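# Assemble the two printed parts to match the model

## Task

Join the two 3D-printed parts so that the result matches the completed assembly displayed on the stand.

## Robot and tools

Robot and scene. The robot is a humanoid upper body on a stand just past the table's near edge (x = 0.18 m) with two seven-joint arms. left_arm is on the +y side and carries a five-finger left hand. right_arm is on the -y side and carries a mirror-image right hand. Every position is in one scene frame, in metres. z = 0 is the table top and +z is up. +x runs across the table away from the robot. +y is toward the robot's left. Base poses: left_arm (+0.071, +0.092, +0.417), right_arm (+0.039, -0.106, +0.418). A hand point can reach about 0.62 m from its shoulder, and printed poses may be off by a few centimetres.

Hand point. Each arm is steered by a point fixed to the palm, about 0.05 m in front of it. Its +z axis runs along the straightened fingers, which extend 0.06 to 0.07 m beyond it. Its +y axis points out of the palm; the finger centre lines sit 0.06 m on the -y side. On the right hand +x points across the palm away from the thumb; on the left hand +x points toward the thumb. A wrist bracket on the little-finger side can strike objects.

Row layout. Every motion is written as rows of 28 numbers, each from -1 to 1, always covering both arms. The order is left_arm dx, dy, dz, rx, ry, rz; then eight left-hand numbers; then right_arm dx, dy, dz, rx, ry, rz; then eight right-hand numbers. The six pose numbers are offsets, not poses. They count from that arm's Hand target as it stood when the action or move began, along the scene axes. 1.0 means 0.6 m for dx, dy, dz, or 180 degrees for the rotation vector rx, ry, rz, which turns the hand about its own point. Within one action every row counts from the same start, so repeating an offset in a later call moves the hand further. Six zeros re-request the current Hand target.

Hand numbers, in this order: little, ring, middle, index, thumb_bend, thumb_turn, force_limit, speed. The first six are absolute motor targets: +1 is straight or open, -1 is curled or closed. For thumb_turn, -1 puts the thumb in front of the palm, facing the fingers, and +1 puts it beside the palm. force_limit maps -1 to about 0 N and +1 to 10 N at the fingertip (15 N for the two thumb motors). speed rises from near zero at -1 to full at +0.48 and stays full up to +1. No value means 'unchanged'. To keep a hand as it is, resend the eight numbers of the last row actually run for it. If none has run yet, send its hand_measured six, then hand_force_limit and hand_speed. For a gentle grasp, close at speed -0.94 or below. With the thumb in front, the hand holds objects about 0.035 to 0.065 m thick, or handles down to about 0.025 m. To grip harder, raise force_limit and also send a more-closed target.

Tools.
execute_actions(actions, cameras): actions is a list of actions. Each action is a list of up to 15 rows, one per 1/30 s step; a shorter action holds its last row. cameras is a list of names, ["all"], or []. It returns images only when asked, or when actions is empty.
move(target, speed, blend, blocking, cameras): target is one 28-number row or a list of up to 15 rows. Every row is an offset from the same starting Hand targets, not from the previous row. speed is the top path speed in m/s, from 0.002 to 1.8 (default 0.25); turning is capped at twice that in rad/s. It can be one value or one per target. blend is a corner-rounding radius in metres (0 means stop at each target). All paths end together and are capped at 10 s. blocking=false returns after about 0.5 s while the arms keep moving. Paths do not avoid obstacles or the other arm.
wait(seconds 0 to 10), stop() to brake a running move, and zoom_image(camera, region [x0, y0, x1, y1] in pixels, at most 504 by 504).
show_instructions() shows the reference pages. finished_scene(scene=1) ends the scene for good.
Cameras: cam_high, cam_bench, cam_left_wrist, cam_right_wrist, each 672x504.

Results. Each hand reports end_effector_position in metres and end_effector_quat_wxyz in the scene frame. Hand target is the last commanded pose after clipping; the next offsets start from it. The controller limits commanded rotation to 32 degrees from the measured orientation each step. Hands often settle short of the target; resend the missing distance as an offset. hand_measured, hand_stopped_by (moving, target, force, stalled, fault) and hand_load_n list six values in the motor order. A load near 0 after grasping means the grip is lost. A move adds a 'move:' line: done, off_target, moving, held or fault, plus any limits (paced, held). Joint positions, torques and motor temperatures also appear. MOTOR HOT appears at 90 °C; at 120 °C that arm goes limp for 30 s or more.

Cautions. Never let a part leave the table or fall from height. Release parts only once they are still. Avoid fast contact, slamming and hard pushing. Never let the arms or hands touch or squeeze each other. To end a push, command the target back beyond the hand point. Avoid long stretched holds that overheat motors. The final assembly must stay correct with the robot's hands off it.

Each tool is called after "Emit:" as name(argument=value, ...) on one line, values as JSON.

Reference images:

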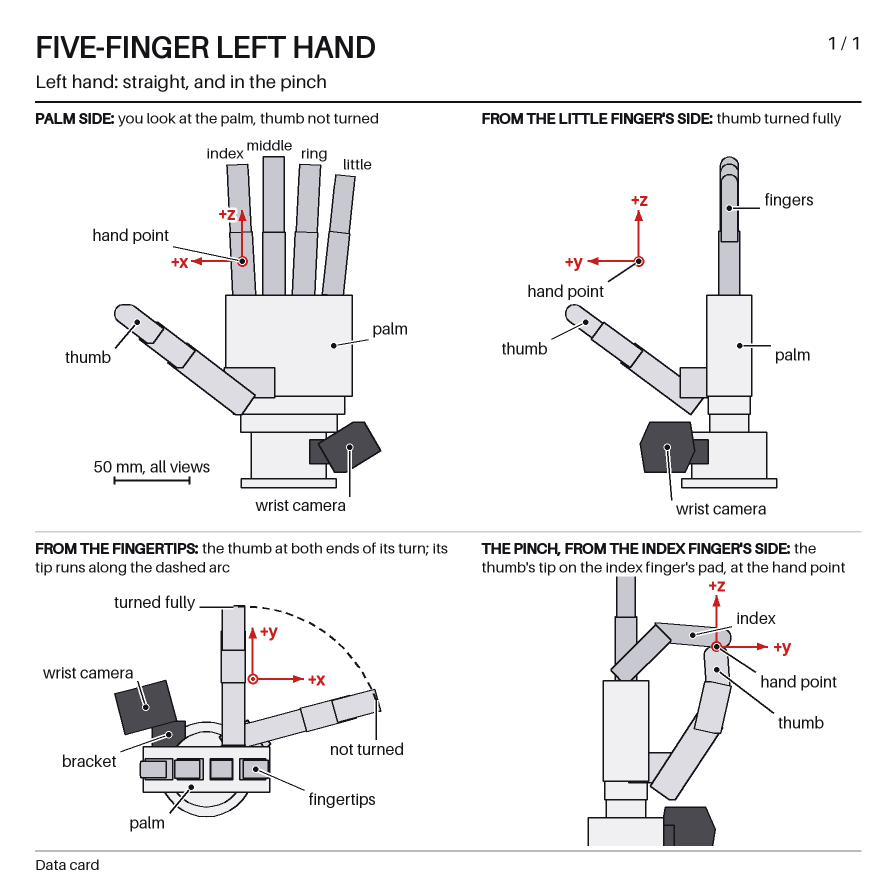

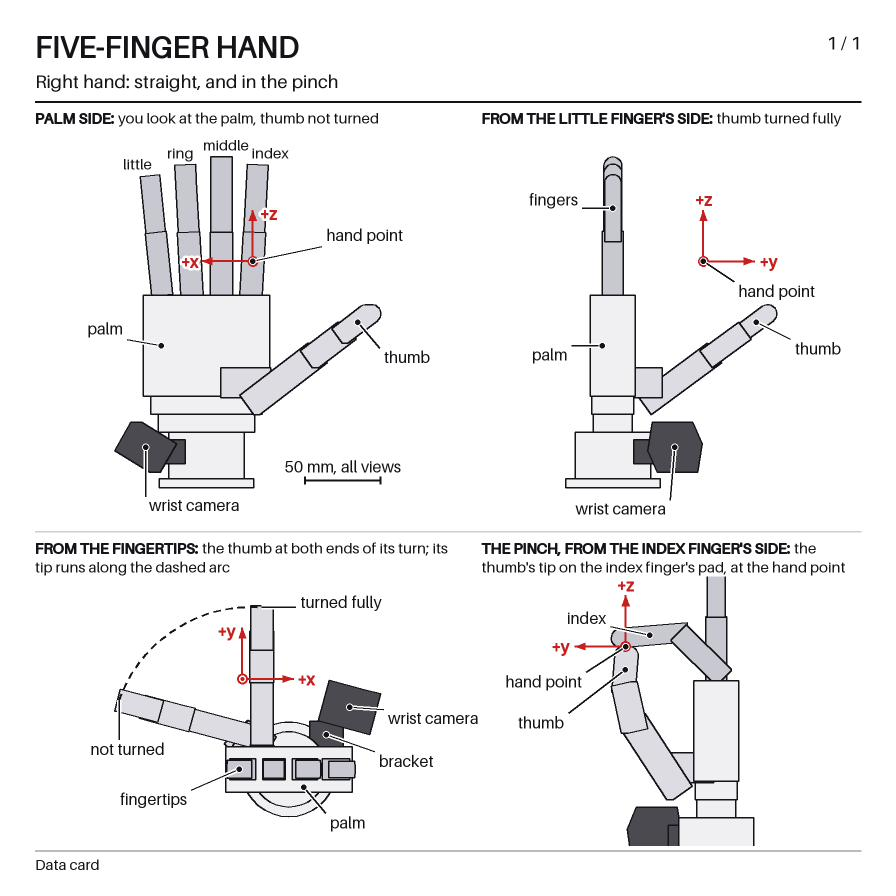

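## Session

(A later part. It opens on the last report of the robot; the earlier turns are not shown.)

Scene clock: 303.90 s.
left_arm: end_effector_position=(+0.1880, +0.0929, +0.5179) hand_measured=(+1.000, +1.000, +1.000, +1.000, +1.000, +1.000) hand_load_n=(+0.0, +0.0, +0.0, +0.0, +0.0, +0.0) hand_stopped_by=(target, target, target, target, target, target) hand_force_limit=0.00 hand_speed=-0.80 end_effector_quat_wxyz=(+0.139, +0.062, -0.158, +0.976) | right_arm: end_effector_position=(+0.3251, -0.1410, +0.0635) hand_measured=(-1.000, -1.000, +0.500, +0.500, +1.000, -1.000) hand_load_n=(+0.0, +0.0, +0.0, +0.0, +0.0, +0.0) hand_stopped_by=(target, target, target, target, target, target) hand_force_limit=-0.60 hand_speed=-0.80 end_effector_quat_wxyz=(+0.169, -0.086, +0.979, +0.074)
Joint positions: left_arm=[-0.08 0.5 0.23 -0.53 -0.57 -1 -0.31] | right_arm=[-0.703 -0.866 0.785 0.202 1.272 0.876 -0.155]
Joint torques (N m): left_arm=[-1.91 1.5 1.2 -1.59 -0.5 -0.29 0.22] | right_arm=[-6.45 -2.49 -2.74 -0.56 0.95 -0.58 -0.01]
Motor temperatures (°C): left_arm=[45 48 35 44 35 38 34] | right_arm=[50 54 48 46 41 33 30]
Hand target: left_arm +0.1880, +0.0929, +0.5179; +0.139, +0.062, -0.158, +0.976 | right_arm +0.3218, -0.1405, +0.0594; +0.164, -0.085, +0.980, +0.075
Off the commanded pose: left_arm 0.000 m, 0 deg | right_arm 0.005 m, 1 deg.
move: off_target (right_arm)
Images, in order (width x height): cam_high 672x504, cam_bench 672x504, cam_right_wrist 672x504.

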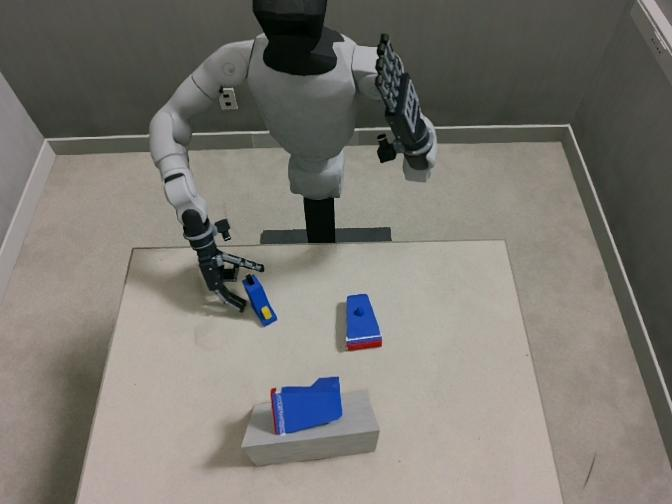

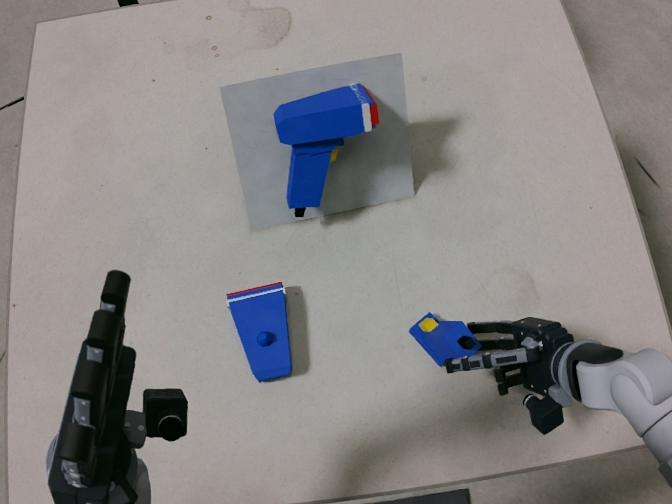

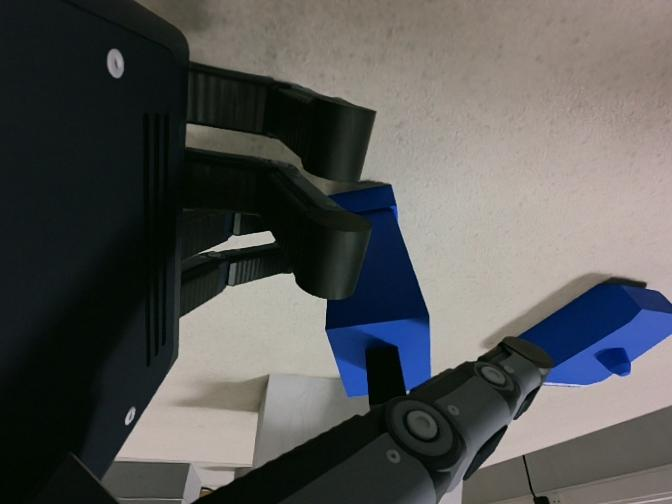

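Emit:
move(target=[[0,0,0,0,0,0,1,1,1,1,1,1,0,-0.8,0,0,0,0,0,0,-1,-1,-0.2,-0.2,0.1,-1,-0.6,-0.9]], speed=0.08, cameras=["cam_high","cam_bench","cam_right_wrist"])

Scene clock: 317.50 s.
left_arm: end_effector_position=(+0.1880, +0.0929, +0.5179) hand_measured=(+1.000, +1.000, +1.000, +1.000, +1.000, +1.000) hand_load_n=(+0.0, +0.0, +0.0, +0.0, +0.0, +0.0) hand_stopped_by=(target, target, target, target, target, target) hand_force_limit=0.00 hand_speed=-0.80 end_effector_quat_wxyz=(+0.139, +0.062, -0.158, +0.976) | right_arm: end_effector_position=(+0.3255, -0.1409, +0.0637) hand_measured=(-1.000, -1.000, +0.036, -0.200, +0.758, -1.000) hand_load_n=(+0.0, +0.0, +2.5, +0.0, +3.0, +0.0) hand_stopped_by=(target, target, force, target, force, target) hand_force_limit=-0.60 hand_speed=-0.90 end_effector_quat_wxyz=(+0.170, -0.085, +0.979, +0.074)
Joint positions: left_arm=[-0.08 0.5 0.23 -0.53 -0.57 -1 -0.31] | right_arm=[-0.703 -0.866 0.785 0.202 1.272 0.874 -0.155]
Joint torques (N m): left_arm=[-1.91 1.49 1.19 -1.59 -0.51 -0.29 0.22] | right_arm=[-6.34 -2.44 -2.6 -0.8 1.02 -0.55 -0.01]
Hand target: left_arm +0.1880, +0.0929, +0.5179; +0.139, +0.062, -0.158, +0.976 | right_arm +0.3218, -0.1405, +0.0594; +0.164, -0.085, +0.980, +0.075
Off the commanded pose: left_arm 0.000 m, 0 deg | right_arm 0.006 m, 1 deg.
move: off_target (right_arm)
Images, in order (width x height): cam_high 672x504, cam_bench 672x504, cam_right_wrist 672x504.

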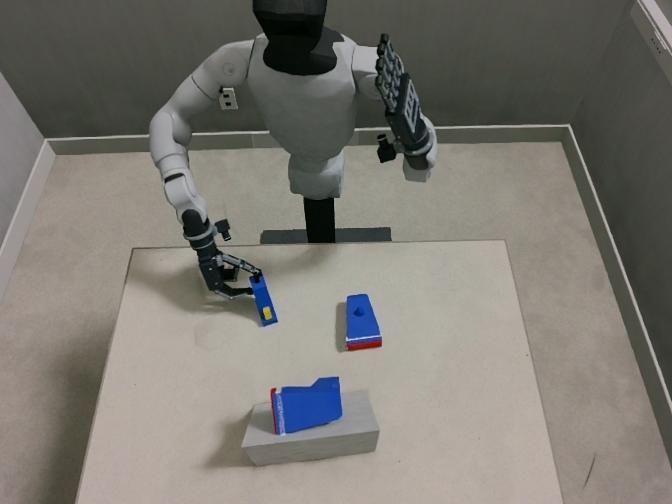

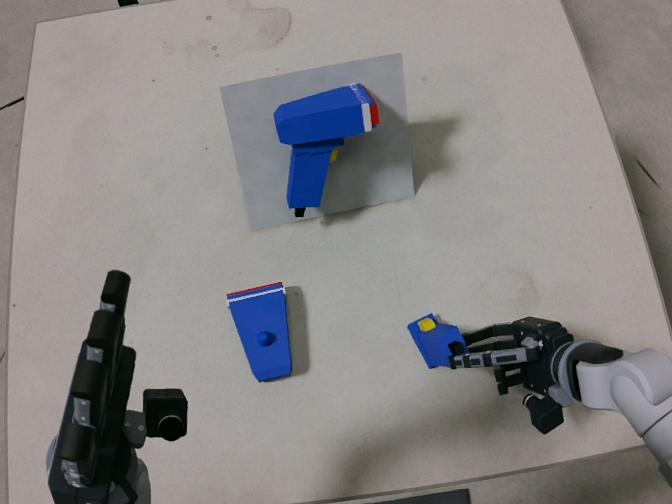

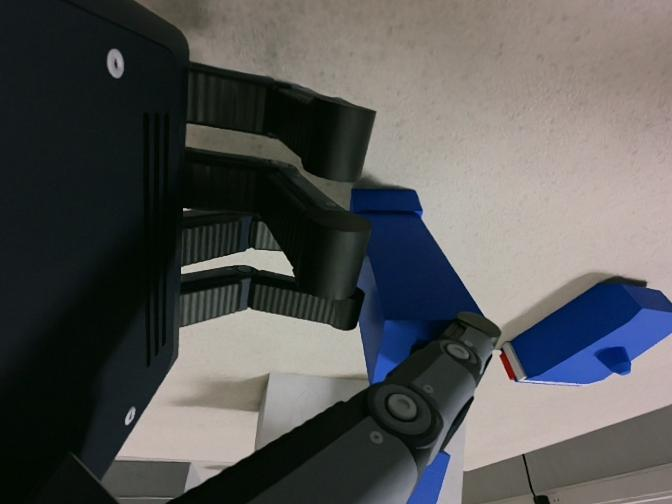

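Emit:
move(target=[[0,0,0,0,0,0,1,1,1,1,1,1,0,-0.8,0,0,0,0,0,0,-1,-1,0.5,0.5,1,-1,-0.6,-0.8],[0,0,0,0,0,0,1,1,1,1,1,1,0,-0.8,0.003,0.022,-0.013,0,0,0,-1,-1,0.5,0.5,1,-1,-0.6,-0.8],[0,0,0,0,0,0,1,1,1,1,1,1,0,-0.8,0.003,0.022,-0.013,0,0,0,-1,-1,-0.3,-0.3,0,-1,-0.6,-0.9]], speed=0.08, cameras=["cam_high","cam_bench","cam_right_wrist"])

Scene clock: 328.73 s.
left_arm: end_effector_position=(+0.1880, +0.0929, +0.5179) hand_measured=(+1.000, +1.000, +1.000, +1.000, +1.000, +1.000) hand_load_n=(+0.0, +0.0, +0.0, +0.0, +0.0, +0.0) hand_stopped_by=(target, target, target, target, target, target) hand_force_limit=0.00 hand_speed=-0.80 end_effector_quat_wxyz=(+0.139, +0.062, -0.158, +0.976) | right_arm: end_effector_position=(+0.3252, -0.1270, +0.0546) hand_measured=(-1.000, -1.000, +0.260, +0.092, +0.878, -1.000) hand_load_n=(+0.5, -0.5, +1.0, +2.0, +4.0, +0.0) hand_stopped_by=(target, target, force, force, force, target) hand_force_limit=-0.60 hand_speed=-0.90 end_effector_quat_wxyz=(+0.168, -0.084, +0.979, +0.078)
Joint positions: left_arm=[-0.08 0.5 0.23 -0.53 -0.57 -1 -0.31] | right_arm=[-0.703 -0.807 0.805 0.228 1.272 0.855 -0.191]
Joint torques (N m): left_arm=[-1.92 1.5 1.2 -1.58 -0.5 -0.29 0.22] | right_arm=[-7.14 -2.01 -2.54 -0.83 0.92 -0.4 -0.1]
Hand target: left_arm +0.1880, +0.0929, +0.5179; +0.139, +0.062, -0.158, +0.976 | right_arm +0.3236, -0.1273, +0.0516; +0.164, -0.085, +0.980, +0.075
Off the commanded pose: left_arm 0.000 m, 0 deg | right_arm 0.003 m, 1 deg.
move: done
Images, in order (width x height): cam_high 672x504, cam_bench 672x504, cam_right_wrist 672x504.

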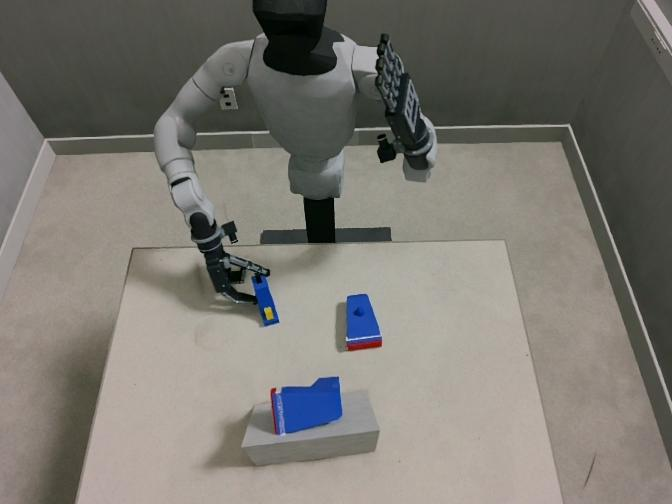

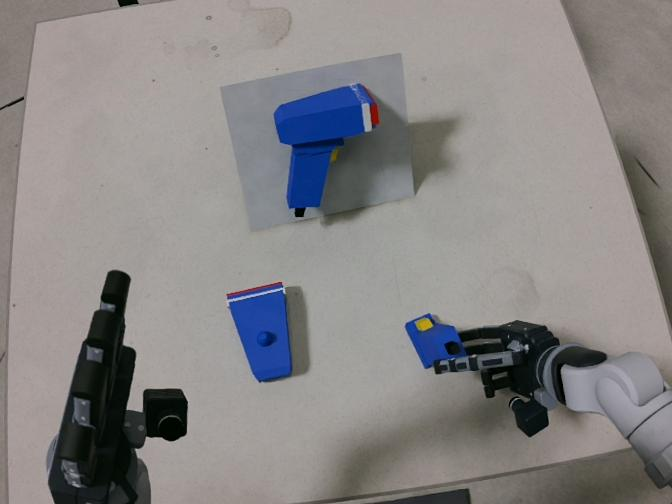

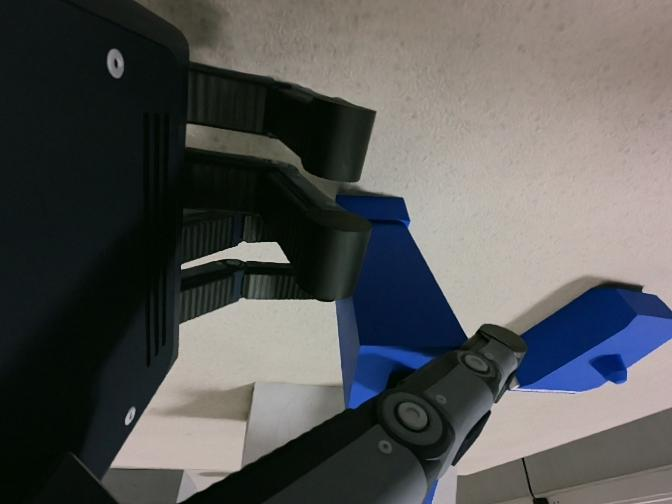

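Emit:
move(target=[[0,0,0,0,0,0,1,1,1,1,1,1,0,-0.8,0,0,0,0,0,0,-1,-1,0.6,0.6,1,-1,-0.6,-0.8],[0,0,0,0,0,0,1,1,1,1,1,1,0,-0.8,0,-0.01,0.17,0,0,0,-1,-1,0.6,0.6,1,-1,-0.6,-0.8],[0,0,0,0,0,0,1,1,1,1,1,1,0,-0.8,0,0.03,0.25,-0.194,0,0,-1,-1,0.6,0.6,1,-1,-0.6,-0.8]], speed=0.15, cameras=["cam_high","cam_bench","cam_right_wrist"])

Scene clock: 372.07 s.
left_arm: end_effector_position=(+0.1880, +0.0929, +0.5179) hand_measured=(+1.000, +1.000, +1.000, +1.000, +1.000, +1.000) hand_load_n=(+0.0, +0.0, +0.0, +0.0, +0.0, +0.0) hand_stopped_by=(target, target, target, target, target, target) hand_force_limit=0.00 hand_speed=-0.80 end_effector_quat_wxyz=(+0.139, +0.062, -0.158, +0.976) | right_arm: end_effector_position=(+0.3235, -0.1138, +0.1986) hand_measured=(-1.000, -1.000, +0.600, +0.600, +1.000, -1.000) hand_load_n=(+0.0, +0.0, +0.0, +0.0, +0.0, +0.0) hand_stopped_by=(target, target, target, target, target, target) hand_force_limit=-0.60 hand_speed=-0.80 end_effector_quat_wxyz=(+0.330, -0.120, +0.919, -0.181)
Joint positions: left_arm=[-0.08 0.5 0.23 -0.53 -0.57 -1 -0.31] | right_arm=[-1.073 -1.064 1.143 -0.737 1.966 0.55 -1.59]
Joint torques (N m): left_arm=[-1.92 1.49 1.2 -1.58 -0.5 -0.29 0.22] | right_arm=[-7.98 -1.24 -2.84 -1.71 0.97 -0.35 -0.4]
Hand target: left_arm +0.1880, +0.0929, +0.5179; +0.139, +0.062, -0.158, +0.976 | right_arm +0.3236, -0.1093, +0.2016; +0.131, -0.130, +0.957, -0.222
Off the commanded pose: left_arm 0.000 m, 0 deg | right_arm 0.005 m, 24 deg.
joint sent to its limit (right arm) — joint 5 (wrist roll), upper limit. The joint targets are off in orientation, not in position.
move: off_target (right_arm)
Images, in order (width x height): cam_high 672x504, cam_bench 672x504, cam_right_wrist 672x504.

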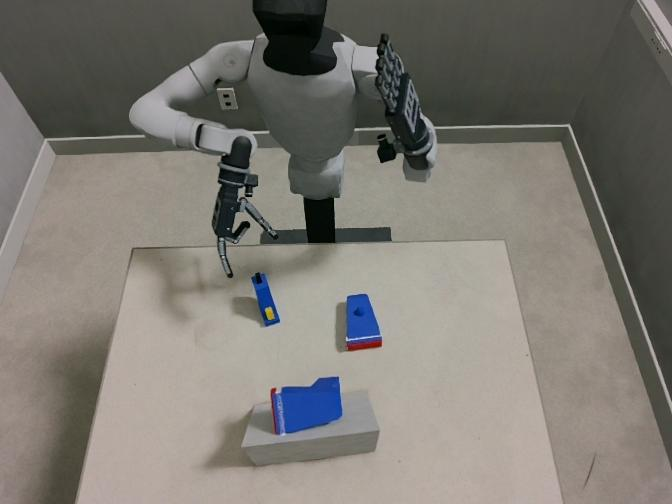

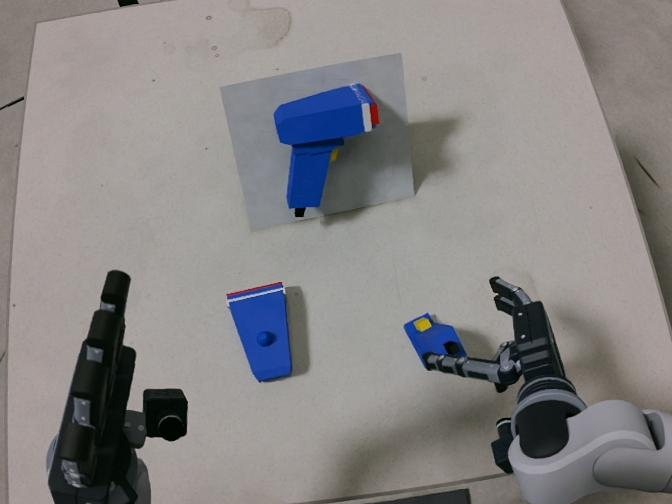

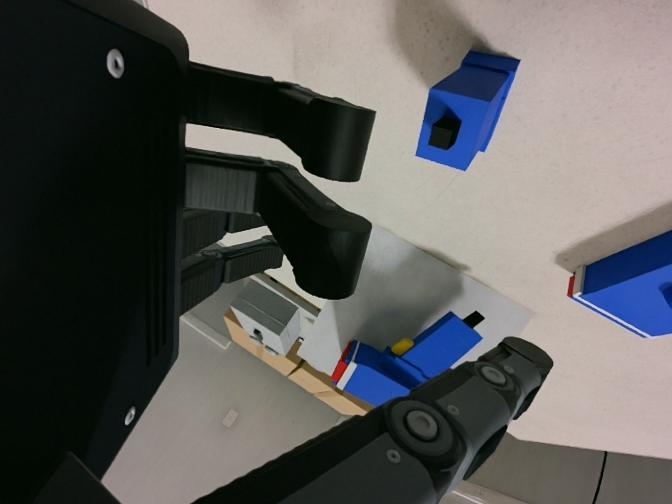

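Emit:
move(target=[0,0,0,0,0,0,1,1,1,1,1,1,0,-0.8,-0.0035,0.03,0,0.214,-0.206,0.1125,-1,-1,1,1,1,-1,-0.6,-0.8], speed=0.3, cameras=["cam_high","cam_bench","cam_right_wrist"])

Scene clock: 419.67 s.
left_arm: end_effector_position=(+0.1880, +0.0929, +0.5179) hand_measured=(+1.000, +1.000, +1.000, +1.000, +1.000, +1.000) hand_load_n=(+0.0, +0.0, +0.0, +0.0, +0.0, -0.5) hand_stopped_by=(target, target, target, target, target, target) hand_force_limit=0.00 hand_speed=-0.80 end_effector_quat_wxyz=(+0.139, +0.062, -0.158, +0.976) | right_arm: end_effector_position=(+0.3233, -0.0919, +0.2053) hand_measured=(-1.000, -1.000, +1.000, +1.000, +1.000, -1.000) hand_load_n=(+0.5, +0.0, +0.0, +0.0, +0.0, +0.0) hand_stopped_by=(target, target, target, target, target, target) hand_force_limit=-0.60 hand_speed=-0.80 end_effector_quat_wxyz=(+0.495, -0.166, +0.848, +0.093)
Joint positions: left_arm=[-0.08 0.5 0.23 -0.53 -0.57 -1 -0.31] | right_arm=[-0.587 -1.319 1.131 -0.475 1.136 -0.073 -0.393]
Joint torques (N m): left_arm=[-1.91 1.49 1.19 -1.58 -0.51 -0.29 0.22] | right_arm=[-4.36 -2.42 -3.04 -0.87 0.69 -1.23 -0.08]
Motor temperatures (°C): left_arm=[45 49 35 44 35 38 34] | right_arm=[56 51 47 45 41 33 30]
Hand target: left_arm +0.1880, +0.0929, +0.5179; +0.139, +0.062, -0.158, +0.976 | right_arm +0.3215, -0.0913, +0.2016; +0.492, -0.165, +0.849, +0.095
Off the commanded pose: left_arm 0.000 m, 0 deg | right_arm 0.004 m, 0 deg.
move: off_target (right_arm)
Images, in order (width x height): cam_high 672x504, cam_bench 672x504, cam_right_wrist 672x504.

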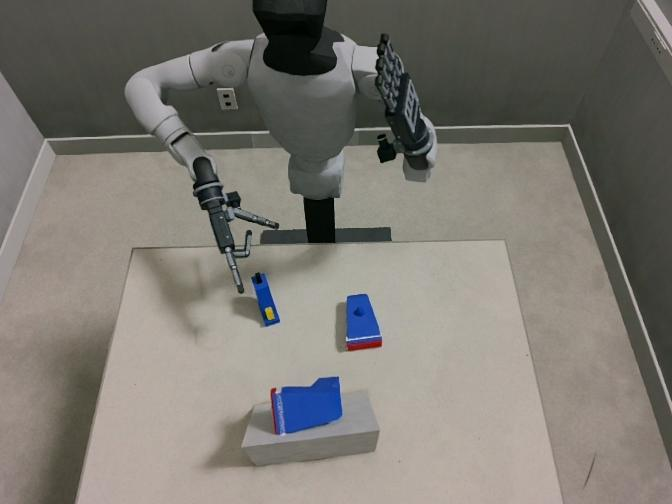

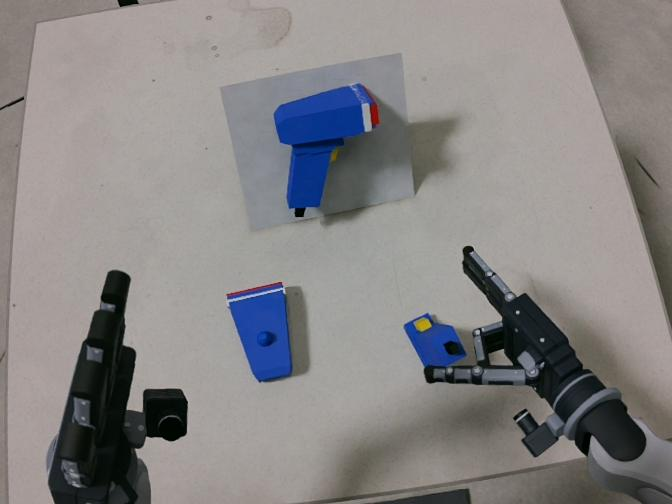

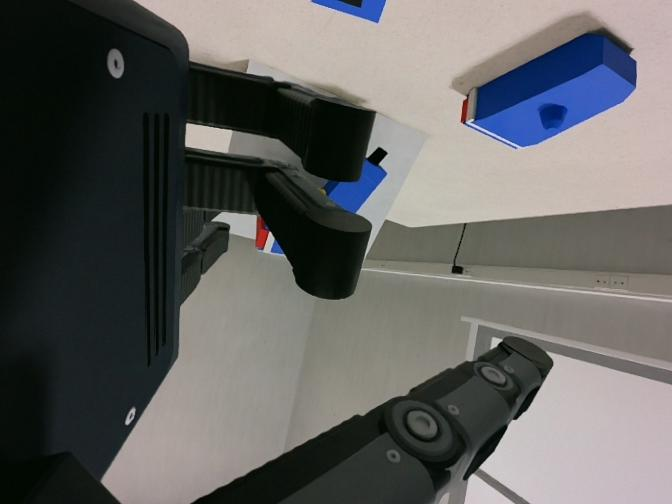

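Emit:
move(target=[0,0,0,0,0,0,1,1,1,1,1,1,0,-0.8,-0.005,0.005,-0.16,0,0,0,-1,-1,1,1,1,-1,-0.6,-0.8], speed=0.12, cameras=["cam_high","cam_bench","cam_right_wrist"])

Scene clock: 431.40 s.
left_arm: end_effector_position=(+0.1880, +0.0929, +0.5179) hand_measured=(+1.000, +1.000, +1.000, +1.000, +1.000, +1.000) hand_load_n=(+0.0, +0.0, +0.0, +0.0, +0.0, +0.0) hand_stopped_by=(target, target, target, target, target, target) hand_force_limit=0.00 hand_speed=-0.80 end_effector_quat_wxyz=(+0.139, +0.062, -0.158, +0.976) | right_arm: end_effector_position=(+0.3212, -0.0900, +0.1086) hand_measured=(-1.000, -1.000, +1.000, +1.000, +1.000, -1.000) hand_load_n=(+0.0, +0.0, +0.0, +0.0, +0.0, +0.0) hand_stopped_by=(target, target, target, target, target, target) hand_force_limit=-0.60 hand_speed=-0.80 end_effector_quat_wxyz=(+0.495, -0.164, +0.848, +0.093)
Joint positions: left_arm=[-0.08 0.5 0.23 -0.53 -0.57 -1 -0.31] | right_arm=[-0.489 -0.921 1.23 0.12 0.926 -0.313 -0.246]
Joint torques (N m): left_arm=[-1.92 1.49 1.2 -1.58 -0.5 -0.29 0.23] | right_arm=[-4.77 -1.86 -2.35 -0.98 0.77 -1.23 -0.11]
Motor temperatures (°C): left_arm=[45 49 35 44 35 38 34] | right_arm=[51 51 47 45 41 34 30]
Hand target: left_arm +0.1880, +0.0929, +0.5179; +0.139, +0.062, -0.158, +0.976 | right_arm +0.3185, -0.0883, +0.1056; +0.492, -0.165, +0.849, +0.095
Off the commanded pose: left_arm 0.000 m, 0 deg | right_arm 0.004 m, 0 deg.
move: off_target (right_arm)
Images, in order (width x height): cam_high 672x504, cam_bench 672x504, cam_right_wrist 672x504.

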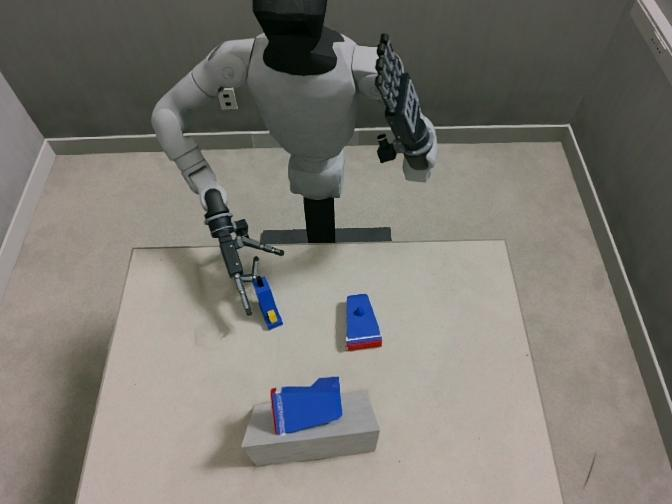

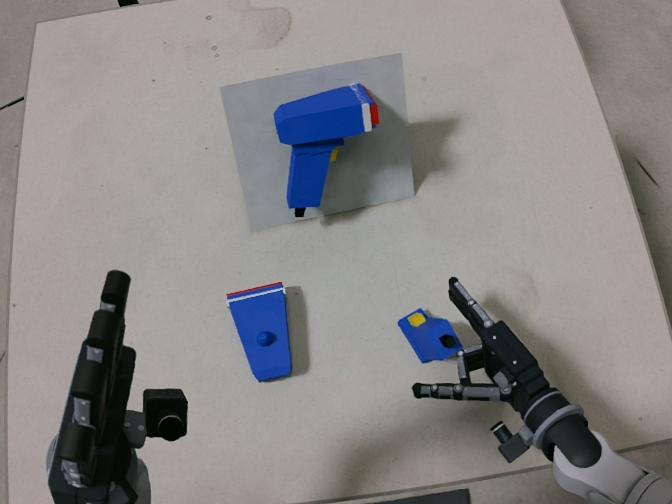

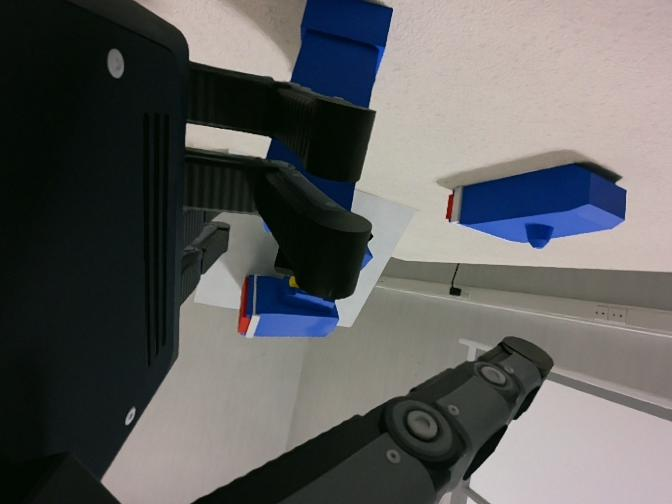

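Emit:
move(target=[[0,0,0,0,0,0,1,1,1,1,1,1,0,-0.8,-0.02,-0.008,0,0,0,0,-1,-1,1,1,1,-1,-0.6,-0.8],[0,0,0,0,0,0,1,1,1,1,1,1,0,-0.8,-0.02,-0.008,-0.05,0,0,0,-1,-1,1,1,1,-1,-0.6,-0.8]], speed=0.1, cameras=["cam_high","cam_bench","cam_right_wrist"])

Scene clock: 439.33 s.
left_arm: end_effector_position=(+0.1880, +0.0929, +0.5179) hand_measured=(+1.000, +1.000, +1.000, +1.000, +1.000, +1.000) hand_load_n=(+0.0, +0.0, +0.0, +0.0, +0.0, +0.0) hand_stopped_by=(target, target, target, target, target, target) hand_force_limit=0.00 hand_speed=-0.80 end_effector_quat_wxyz=(+0.139, +0.062, -0.158, +0.976) | right_arm: end_effector_position=(+0.3093, -0.0949, +0.0782) hand_measured=(-1.000, -1.000, +1.000, +1.000, +1.000, -1.000) hand_load_n=(+0.0, +0.5, +0.0, +0.0, +0.0, +0.0) hand_stopped_by=(target, target, target, target, target, target) hand_force_limit=-0.60 hand_speed=-0.80 end_effector_quat_wxyz=(+0.495, -0.165, +0.848, +0.093)
Joint positions: left_arm=[-0.08 0.5 0.23 -0.53 -0.57 -1 -0.31] | right_arm=[-0.44 -0.804 1.251 0.366 0.893 -0.454 -0.164]
Joint torques (N m): left_arm=[-1.91 1.49 1.2 -1.59 -0.5 -0.29 0.22] | right_arm=[-4.34 -1.85 -1.97 -0.66 0.96 -1.27 -0.09]
Hand target: left_arm +0.1880, +0.0929, +0.5179; +0.139, +0.062, -0.158, +0.976 | right_arm +0.3065, -0.0931, +0.0756; +0.492, -0.165, +0.849, +0.095
Off the commanded pose: left_arm 0.000 m, 0 deg | right_arm 0.004 m, 0 deg.
move: off_target (right_arm)
Images, in order (width x height): cam_high 672x504, cam_bench 672x504, cam_right_wrist 672x504.

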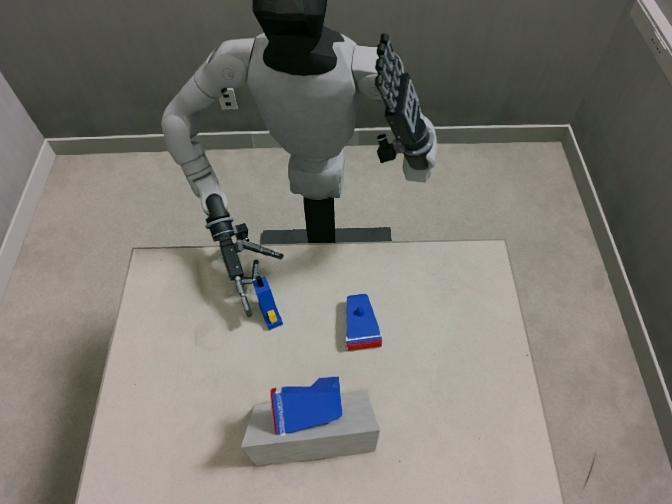

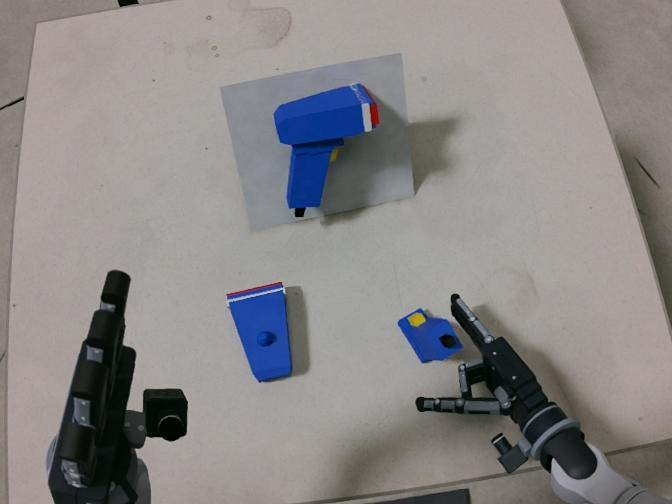

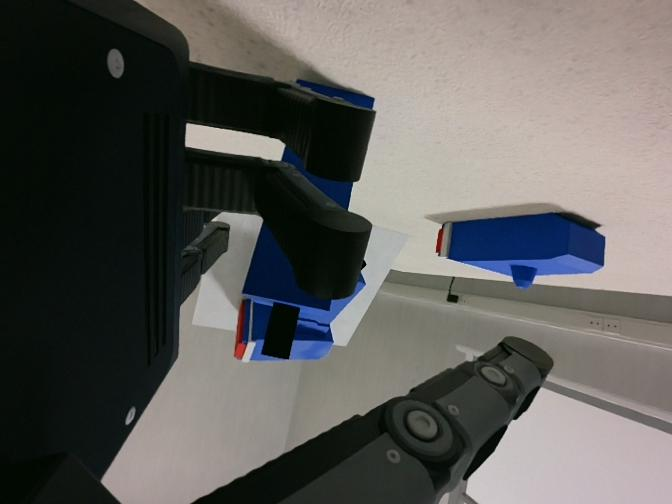

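Emit:
move(target=[[0,0,0,0,0,0,1,1,1,1,1,1,0,-0.8,0.0,0.0,-0.013,0,0,0,-1,-1,1,1,1,-1,-0.6,-0.8],[0,0,0,0,0,0,1,1,1,1,1,1,0,-0.8,0,0,-0.013,0,0,0,-1,-1,-0.6,-0.6,-0.3,-1,-0.6,-0.9]], speed=0.1, cameras=["cam_high","cam_bench","cam_right_wrist"])

Emit:
wait(seconds=2, cameras=["cam_bench","cam_right_wrist"])

Scene clock: 457.83 s.
left_arm: end_effector_position=(+0.1880, +0.0929, +0.5179) hand_measured=(+1.000, +1.000, +1.000, +1.000, +1.000, +1.000) hand_load_n=(+0.0, +0.0, +0.0, +0.0, +0.0, +0.0) hand_stopped_by=(target, target, target, target, target, target) hand_force_limit=0.00 hand_speed=-0.80 end_effector_quat_wxyz=(+0.139, +0.062, -0.158, +0.976) | right_arm: end_effector_position=(+0.3100, -0.0947, +0.0715) hand_measured=(-1.000, -1.000, +0.218, +0.116, +0.478, -1.000) hand_load_n=(+0.0, +0.0, +1.5, +3.0, +3.0, +0.0) hand_stopped_by=(target, target, force, force, force, target) hand_force_limit=-0.60 hand_speed=-0.90 end_effector_quat_wxyz=(+0.497, -0.165, +0.847, +0.093)
Joint positions: left_arm=[-0.08 0.5 0.23 -0.53 -0.57 -1 -0.31] | right_arm=[-0.44 -0.759 1.251 0.447 0.893 -0.488 -0.134]
Joint torques (N m): left_arm=[-1.91 1.5 1.19 -1.58 -0.5 -0.29 0.23] | right_arm=[-4.08 -1.89 -1.98 -0.59 1.02 -1.12 -0.07]
Hand target: left_arm +0.1880, +0.0929, +0.5179; +0.139, +0.062, -0.158, +0.976 | right_arm +0.3065, -0.0931, +0.0678; +0.492, -0.165, +0.849, +0.095
Off the commanded pose: left_arm 0.000 m, 0 deg | right_arm 0.005 m, 1 deg.
move: off_target (right_arm); target 2's new numbers were sent with right_arm's hand 0.005 m and 1 deg from that target
Images, in order (width x height): cam_high 672x504, cam_bench 672x504, cam_right_wrist 672x504.

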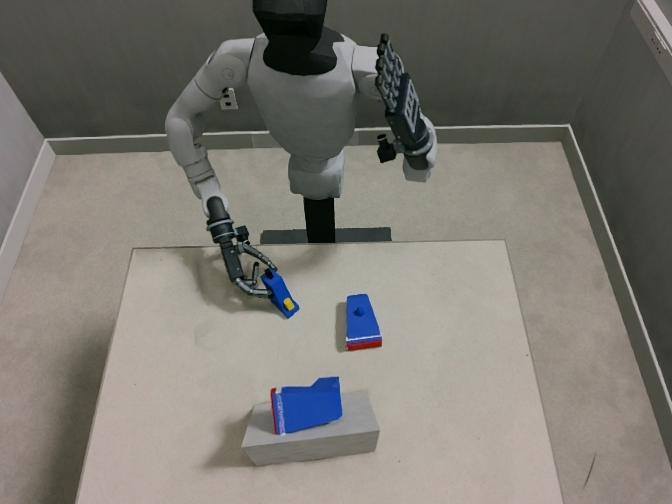

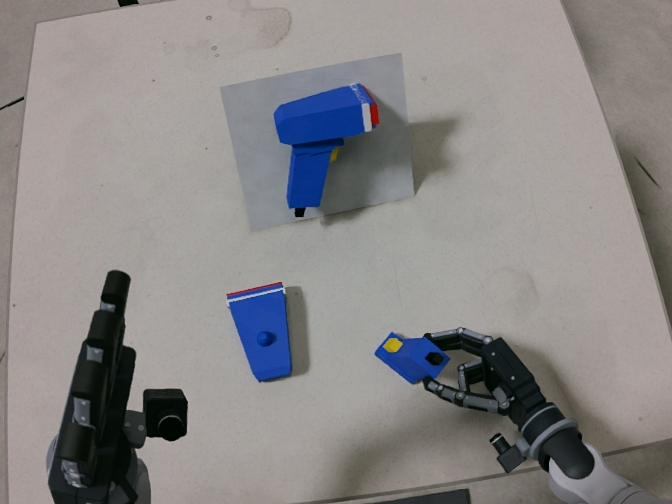

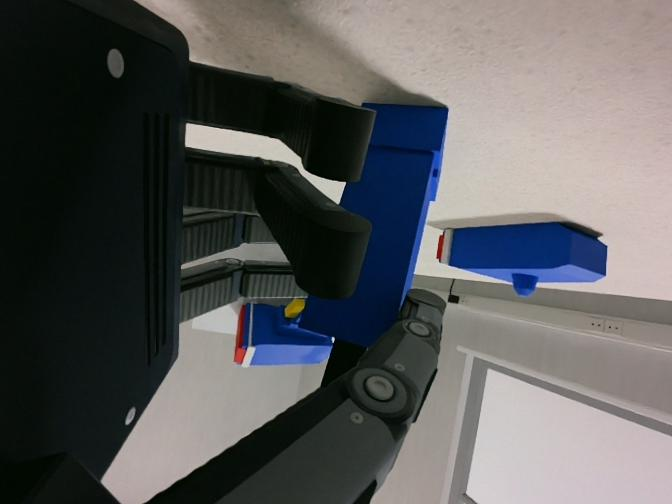

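Scene clock: 459.83 s.
left_arm: end_effector_position=(+0.1880, +0.0929, +0.5179) hand_measured=(+1.000, +1.000, +1.000, +1.000, +1.000, +1.000) hand_load_n=(+0.0, +0.0, +0.0, +0.0, +0.0, +0.0) hand_stopped_by=(target, target, target, target, target, target) hand_force_limit=0.00 hand_speed=-0.80 end_effector_quat_wxyz=(+0.139, +0.062, -0.158, +0.976) | right_arm: end_effector_position=(+0.3100, -0.0947, +0.0715) hand_measured=(-1.000, -1.000, +0.218, +0.116, +0.478, -1.000) hand_load_n=(+0.0, +0.0, +2.0, +3.5, +3.0, -0.5) hand_stopped_by=(target, target, force, force, force, target) hand_force_limit=-0.60 hand_speed=-0.90 end_effector_quat_wxyz=(+0.497, -0.165, +0.847, +0.093)
Joint positions: left_arm=[-0.08 0.5 0.23 -0.53 -0.57 -1 -0.31] | right_arm=[-0.44 -0.759 1.251 0.447 0.893 -0.488 -0.134]
Joint torques (N m): left_arm=[-1.91 1.49 1.2 -1.58 -0.5 -0.29 0.22] | right_arm=[-4.28 -1.8 -1.99 -0.72 1.05 -1.16 -0.1]
Hand target: left_arm +0.1880, +0.0929, +0.5179; +0.139, +0.062, -0.158, +0.976 | right_arm +0.3065, -0.0931, +0.0678; +0.492, -0.165, +0.849, +0.095
Off the commanded pose: left_arm 0.000 m, 0 deg | right_arm 0.005 m, 1 deg.
wait: 2.00 s; at rest by 0.17 s
Images, in order (width x height): cam_bench 672x504, cam_right_wrist 672x504.

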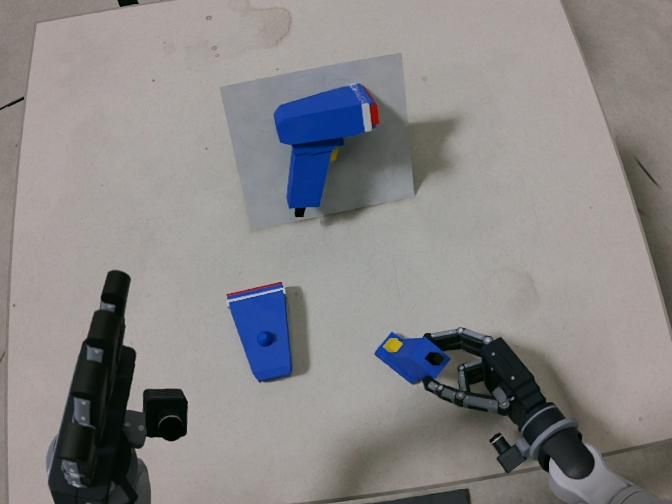

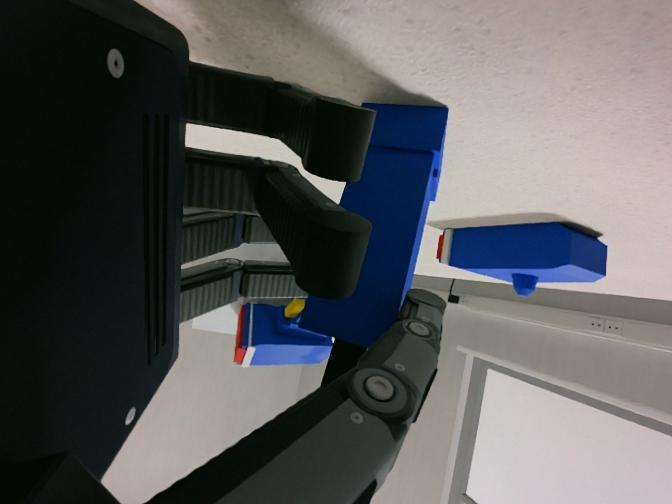

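Emit:
move(target=[0,0,0,0,0,0,1,1,1,1,1,1,0,-0.8,0,0,0,0,0,0,-1,-1,-0.7,-0.7,-0.4,-1,0.1,-0.9], speed=0.1, cameras=["cam_bench","cam_right_wrist"])

Emit:
move(target=[0,0,0,0,0,0,1,1,1,1,1,1,0,-0.8,0,0,0.07,0,0,0,-1,-1,-0.7,-0.7,-0.4,-1,0.1,-0.9], speed=0.06, cameras=["all"])

Scene clock: 470.80 s.
left_arm: end_effector_position=(+0.1880, +0.0929, +0.5179) hand_measured=(+1.000, +1.000, +1.000, +1.000, +1.000, +1.000) hand_load_n=(+0.0, +0.0, +0.0, +0.0, +0.0, +0.0) hand_stopped_by=(target, target, target, target, target, target) hand_force_limit=0.00 hand_speed=-0.80 end_effector_quat_wxyz=(+0.139, +0.062, -0.158, +0.976) | right_arm: end_effector_position=(+0.3095, -0.0944, +0.0712) hand_measured=(-1.000, -1.000, +0.146, +0.054, +0.394, -1.000) hand_load_n=(+0.0, +0.0, +3.5, +9.0, +8.0, +0.5) hand_stopped_by=(target, target, force, force, force, target) hand_force_limit=0.10 hand_speed=-0.90 end_effector_quat_wxyz=(+0.496, -0.165, +0.847, +0.094)
Joint positions: left_arm=[-0.08 0.5 0.23 -0.53 -0.57 -1 -0.31] | right_arm=[-0.44 -0.759 1.253 0.447 0.893 -0.489 -0.134]
Joint torques (N m): left_arm=[-1.91 1.49 1.2 -1.58 -0.51 -0.29 0.22] | right_arm=[-4.24 -1.64 -1.93 -0.69 0.96 -1.08 -0.12]
Hand target: left_arm +0.1880, +0.0929, +0.5179; +0.139, +0.062, -0.158, +0.976 | right_arm +0.3065, -0.0931, +0.0678; +0.492, -0.165, +0.849, +0.095
Off the commanded pose: left_arm 0.000 m, 0 deg | right_arm 0.005 m, 1 deg.
move: off_target (right_arm)
Images, in order (width x height): cam_bench 672x504, cam_right_wrist 672x504.

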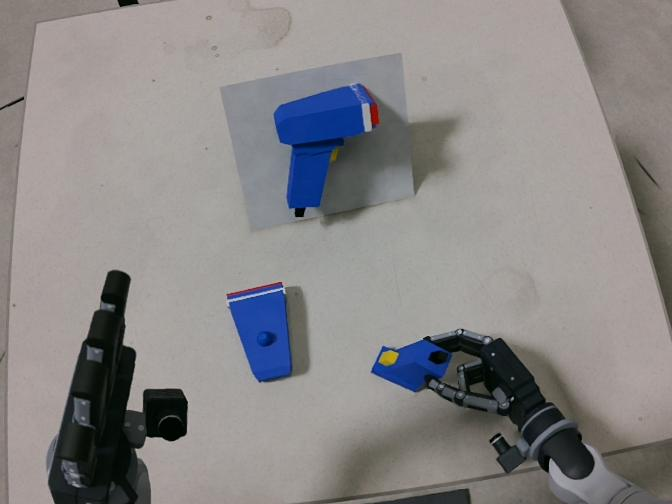

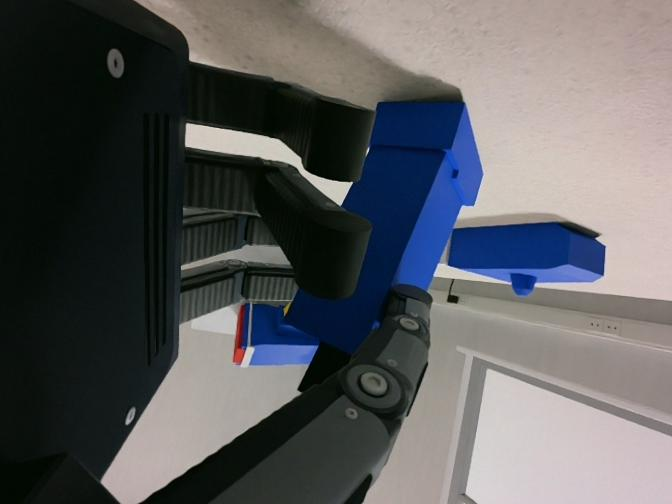

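Scene clock: 471.93 s.
left_arm: end_effector_position=(+0.1880, +0.0929, +0.5179) hand_measured=(+1.000, +1.000, +1.000, +1.000, +1.000, +1.000) hand_load_n=(+0.0, +0.0, +0.0, +0.0, +0.0, -0.5) hand_stopped_by=(target, target, target, target, target, target) hand_force_limit=0.00 hand_speed=-0.80 end_effector_quat_wxyz=(+0.139, +0.062, -0.158, +0.976) | right_arm: end_effector_position=(+0.3013, -0.0923, +0.1033) hand_measured=(-1.000, -1.000, +0.146, +0.054, +0.394, -1.000) hand_load_n=(+0.0, +0.0, +3.5, +9.0, +8.0, +0.0) hand_stopped_by=(target, target, force, force, force, target) hand_force_limit=0.10 hand_speed=-0.90 end_effector_quat_wxyz=(+0.484, -0.167, +0.854, +0.095)
Joint positions: left_arm=[-0.08 0.5 0.23 -0.53 -0.57 -1 -0.31] | right_arm=[-0.44 -0.961 1.254 0.081 0.906 -0.342 -0.262]
Joint torques (N m): left_arm=[-1.91 1.49 1.2 -1.58 -0.51 -0.29 0.22] | right_arm=[-5.79 -3.12 -3.63 -2.66 1.12 -1.24 -0.19]
Hand target: left_arm +0.1880, +0.0929, +0.5179; +0.139, +0.062, -0.158, +0.976 | right_arm +0.3065, -0.0931, +0.1098; +0.492, -0.165, +0.849, +0.095
Off the commanded pose: left_arm 0.000 m, 0 deg | right_arm 0.008 m, 1 deg.
move: off_target (right_arm)

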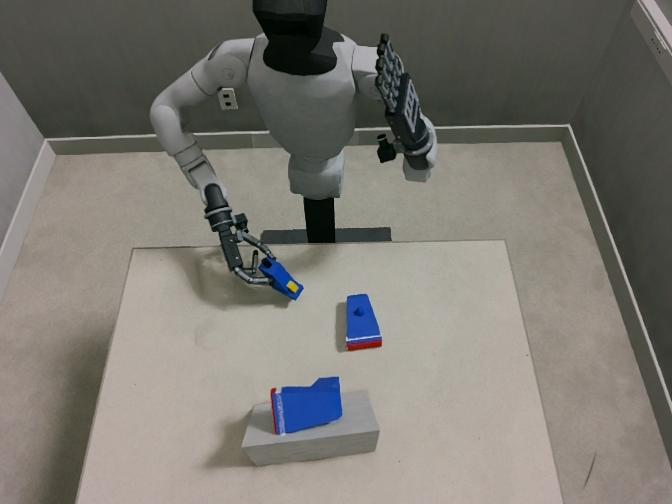

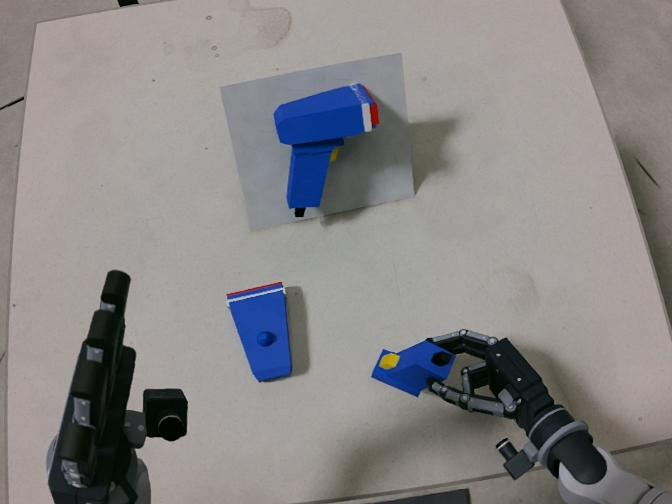

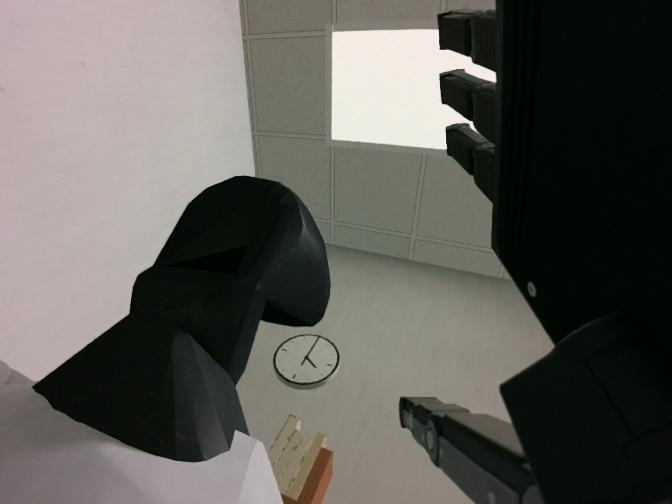

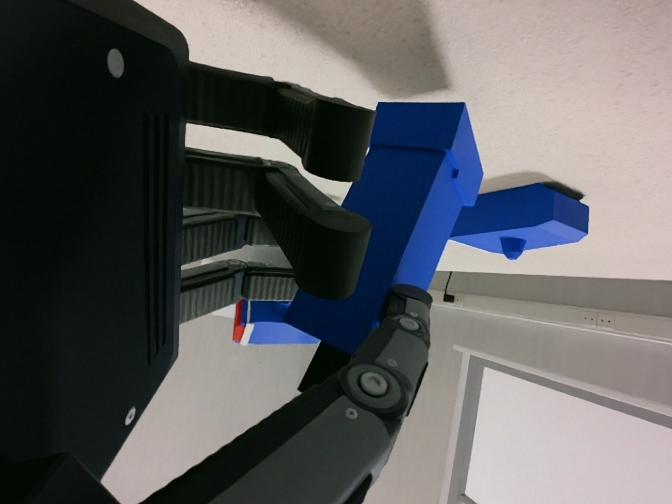

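Emit:
zoom_image(camera="cam_bench", region=[350, 310, 510, 430])

Emit:
zoom_image(camera="cam_high", region=[200, 220, 400, 370])

Scaled by 3.150 from the camera's 672x504 image, which has a finer 960x720 frame.

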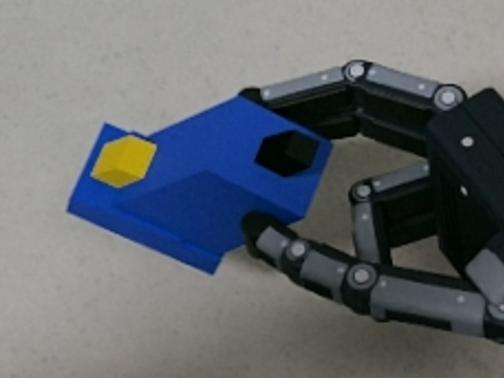

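Scaled by 2.520 from the camera's 672x504 image, which has a finer 960x720 frame.

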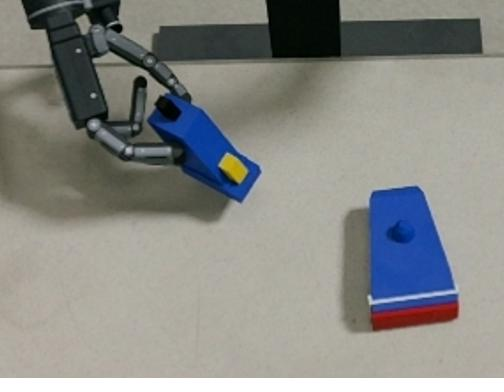

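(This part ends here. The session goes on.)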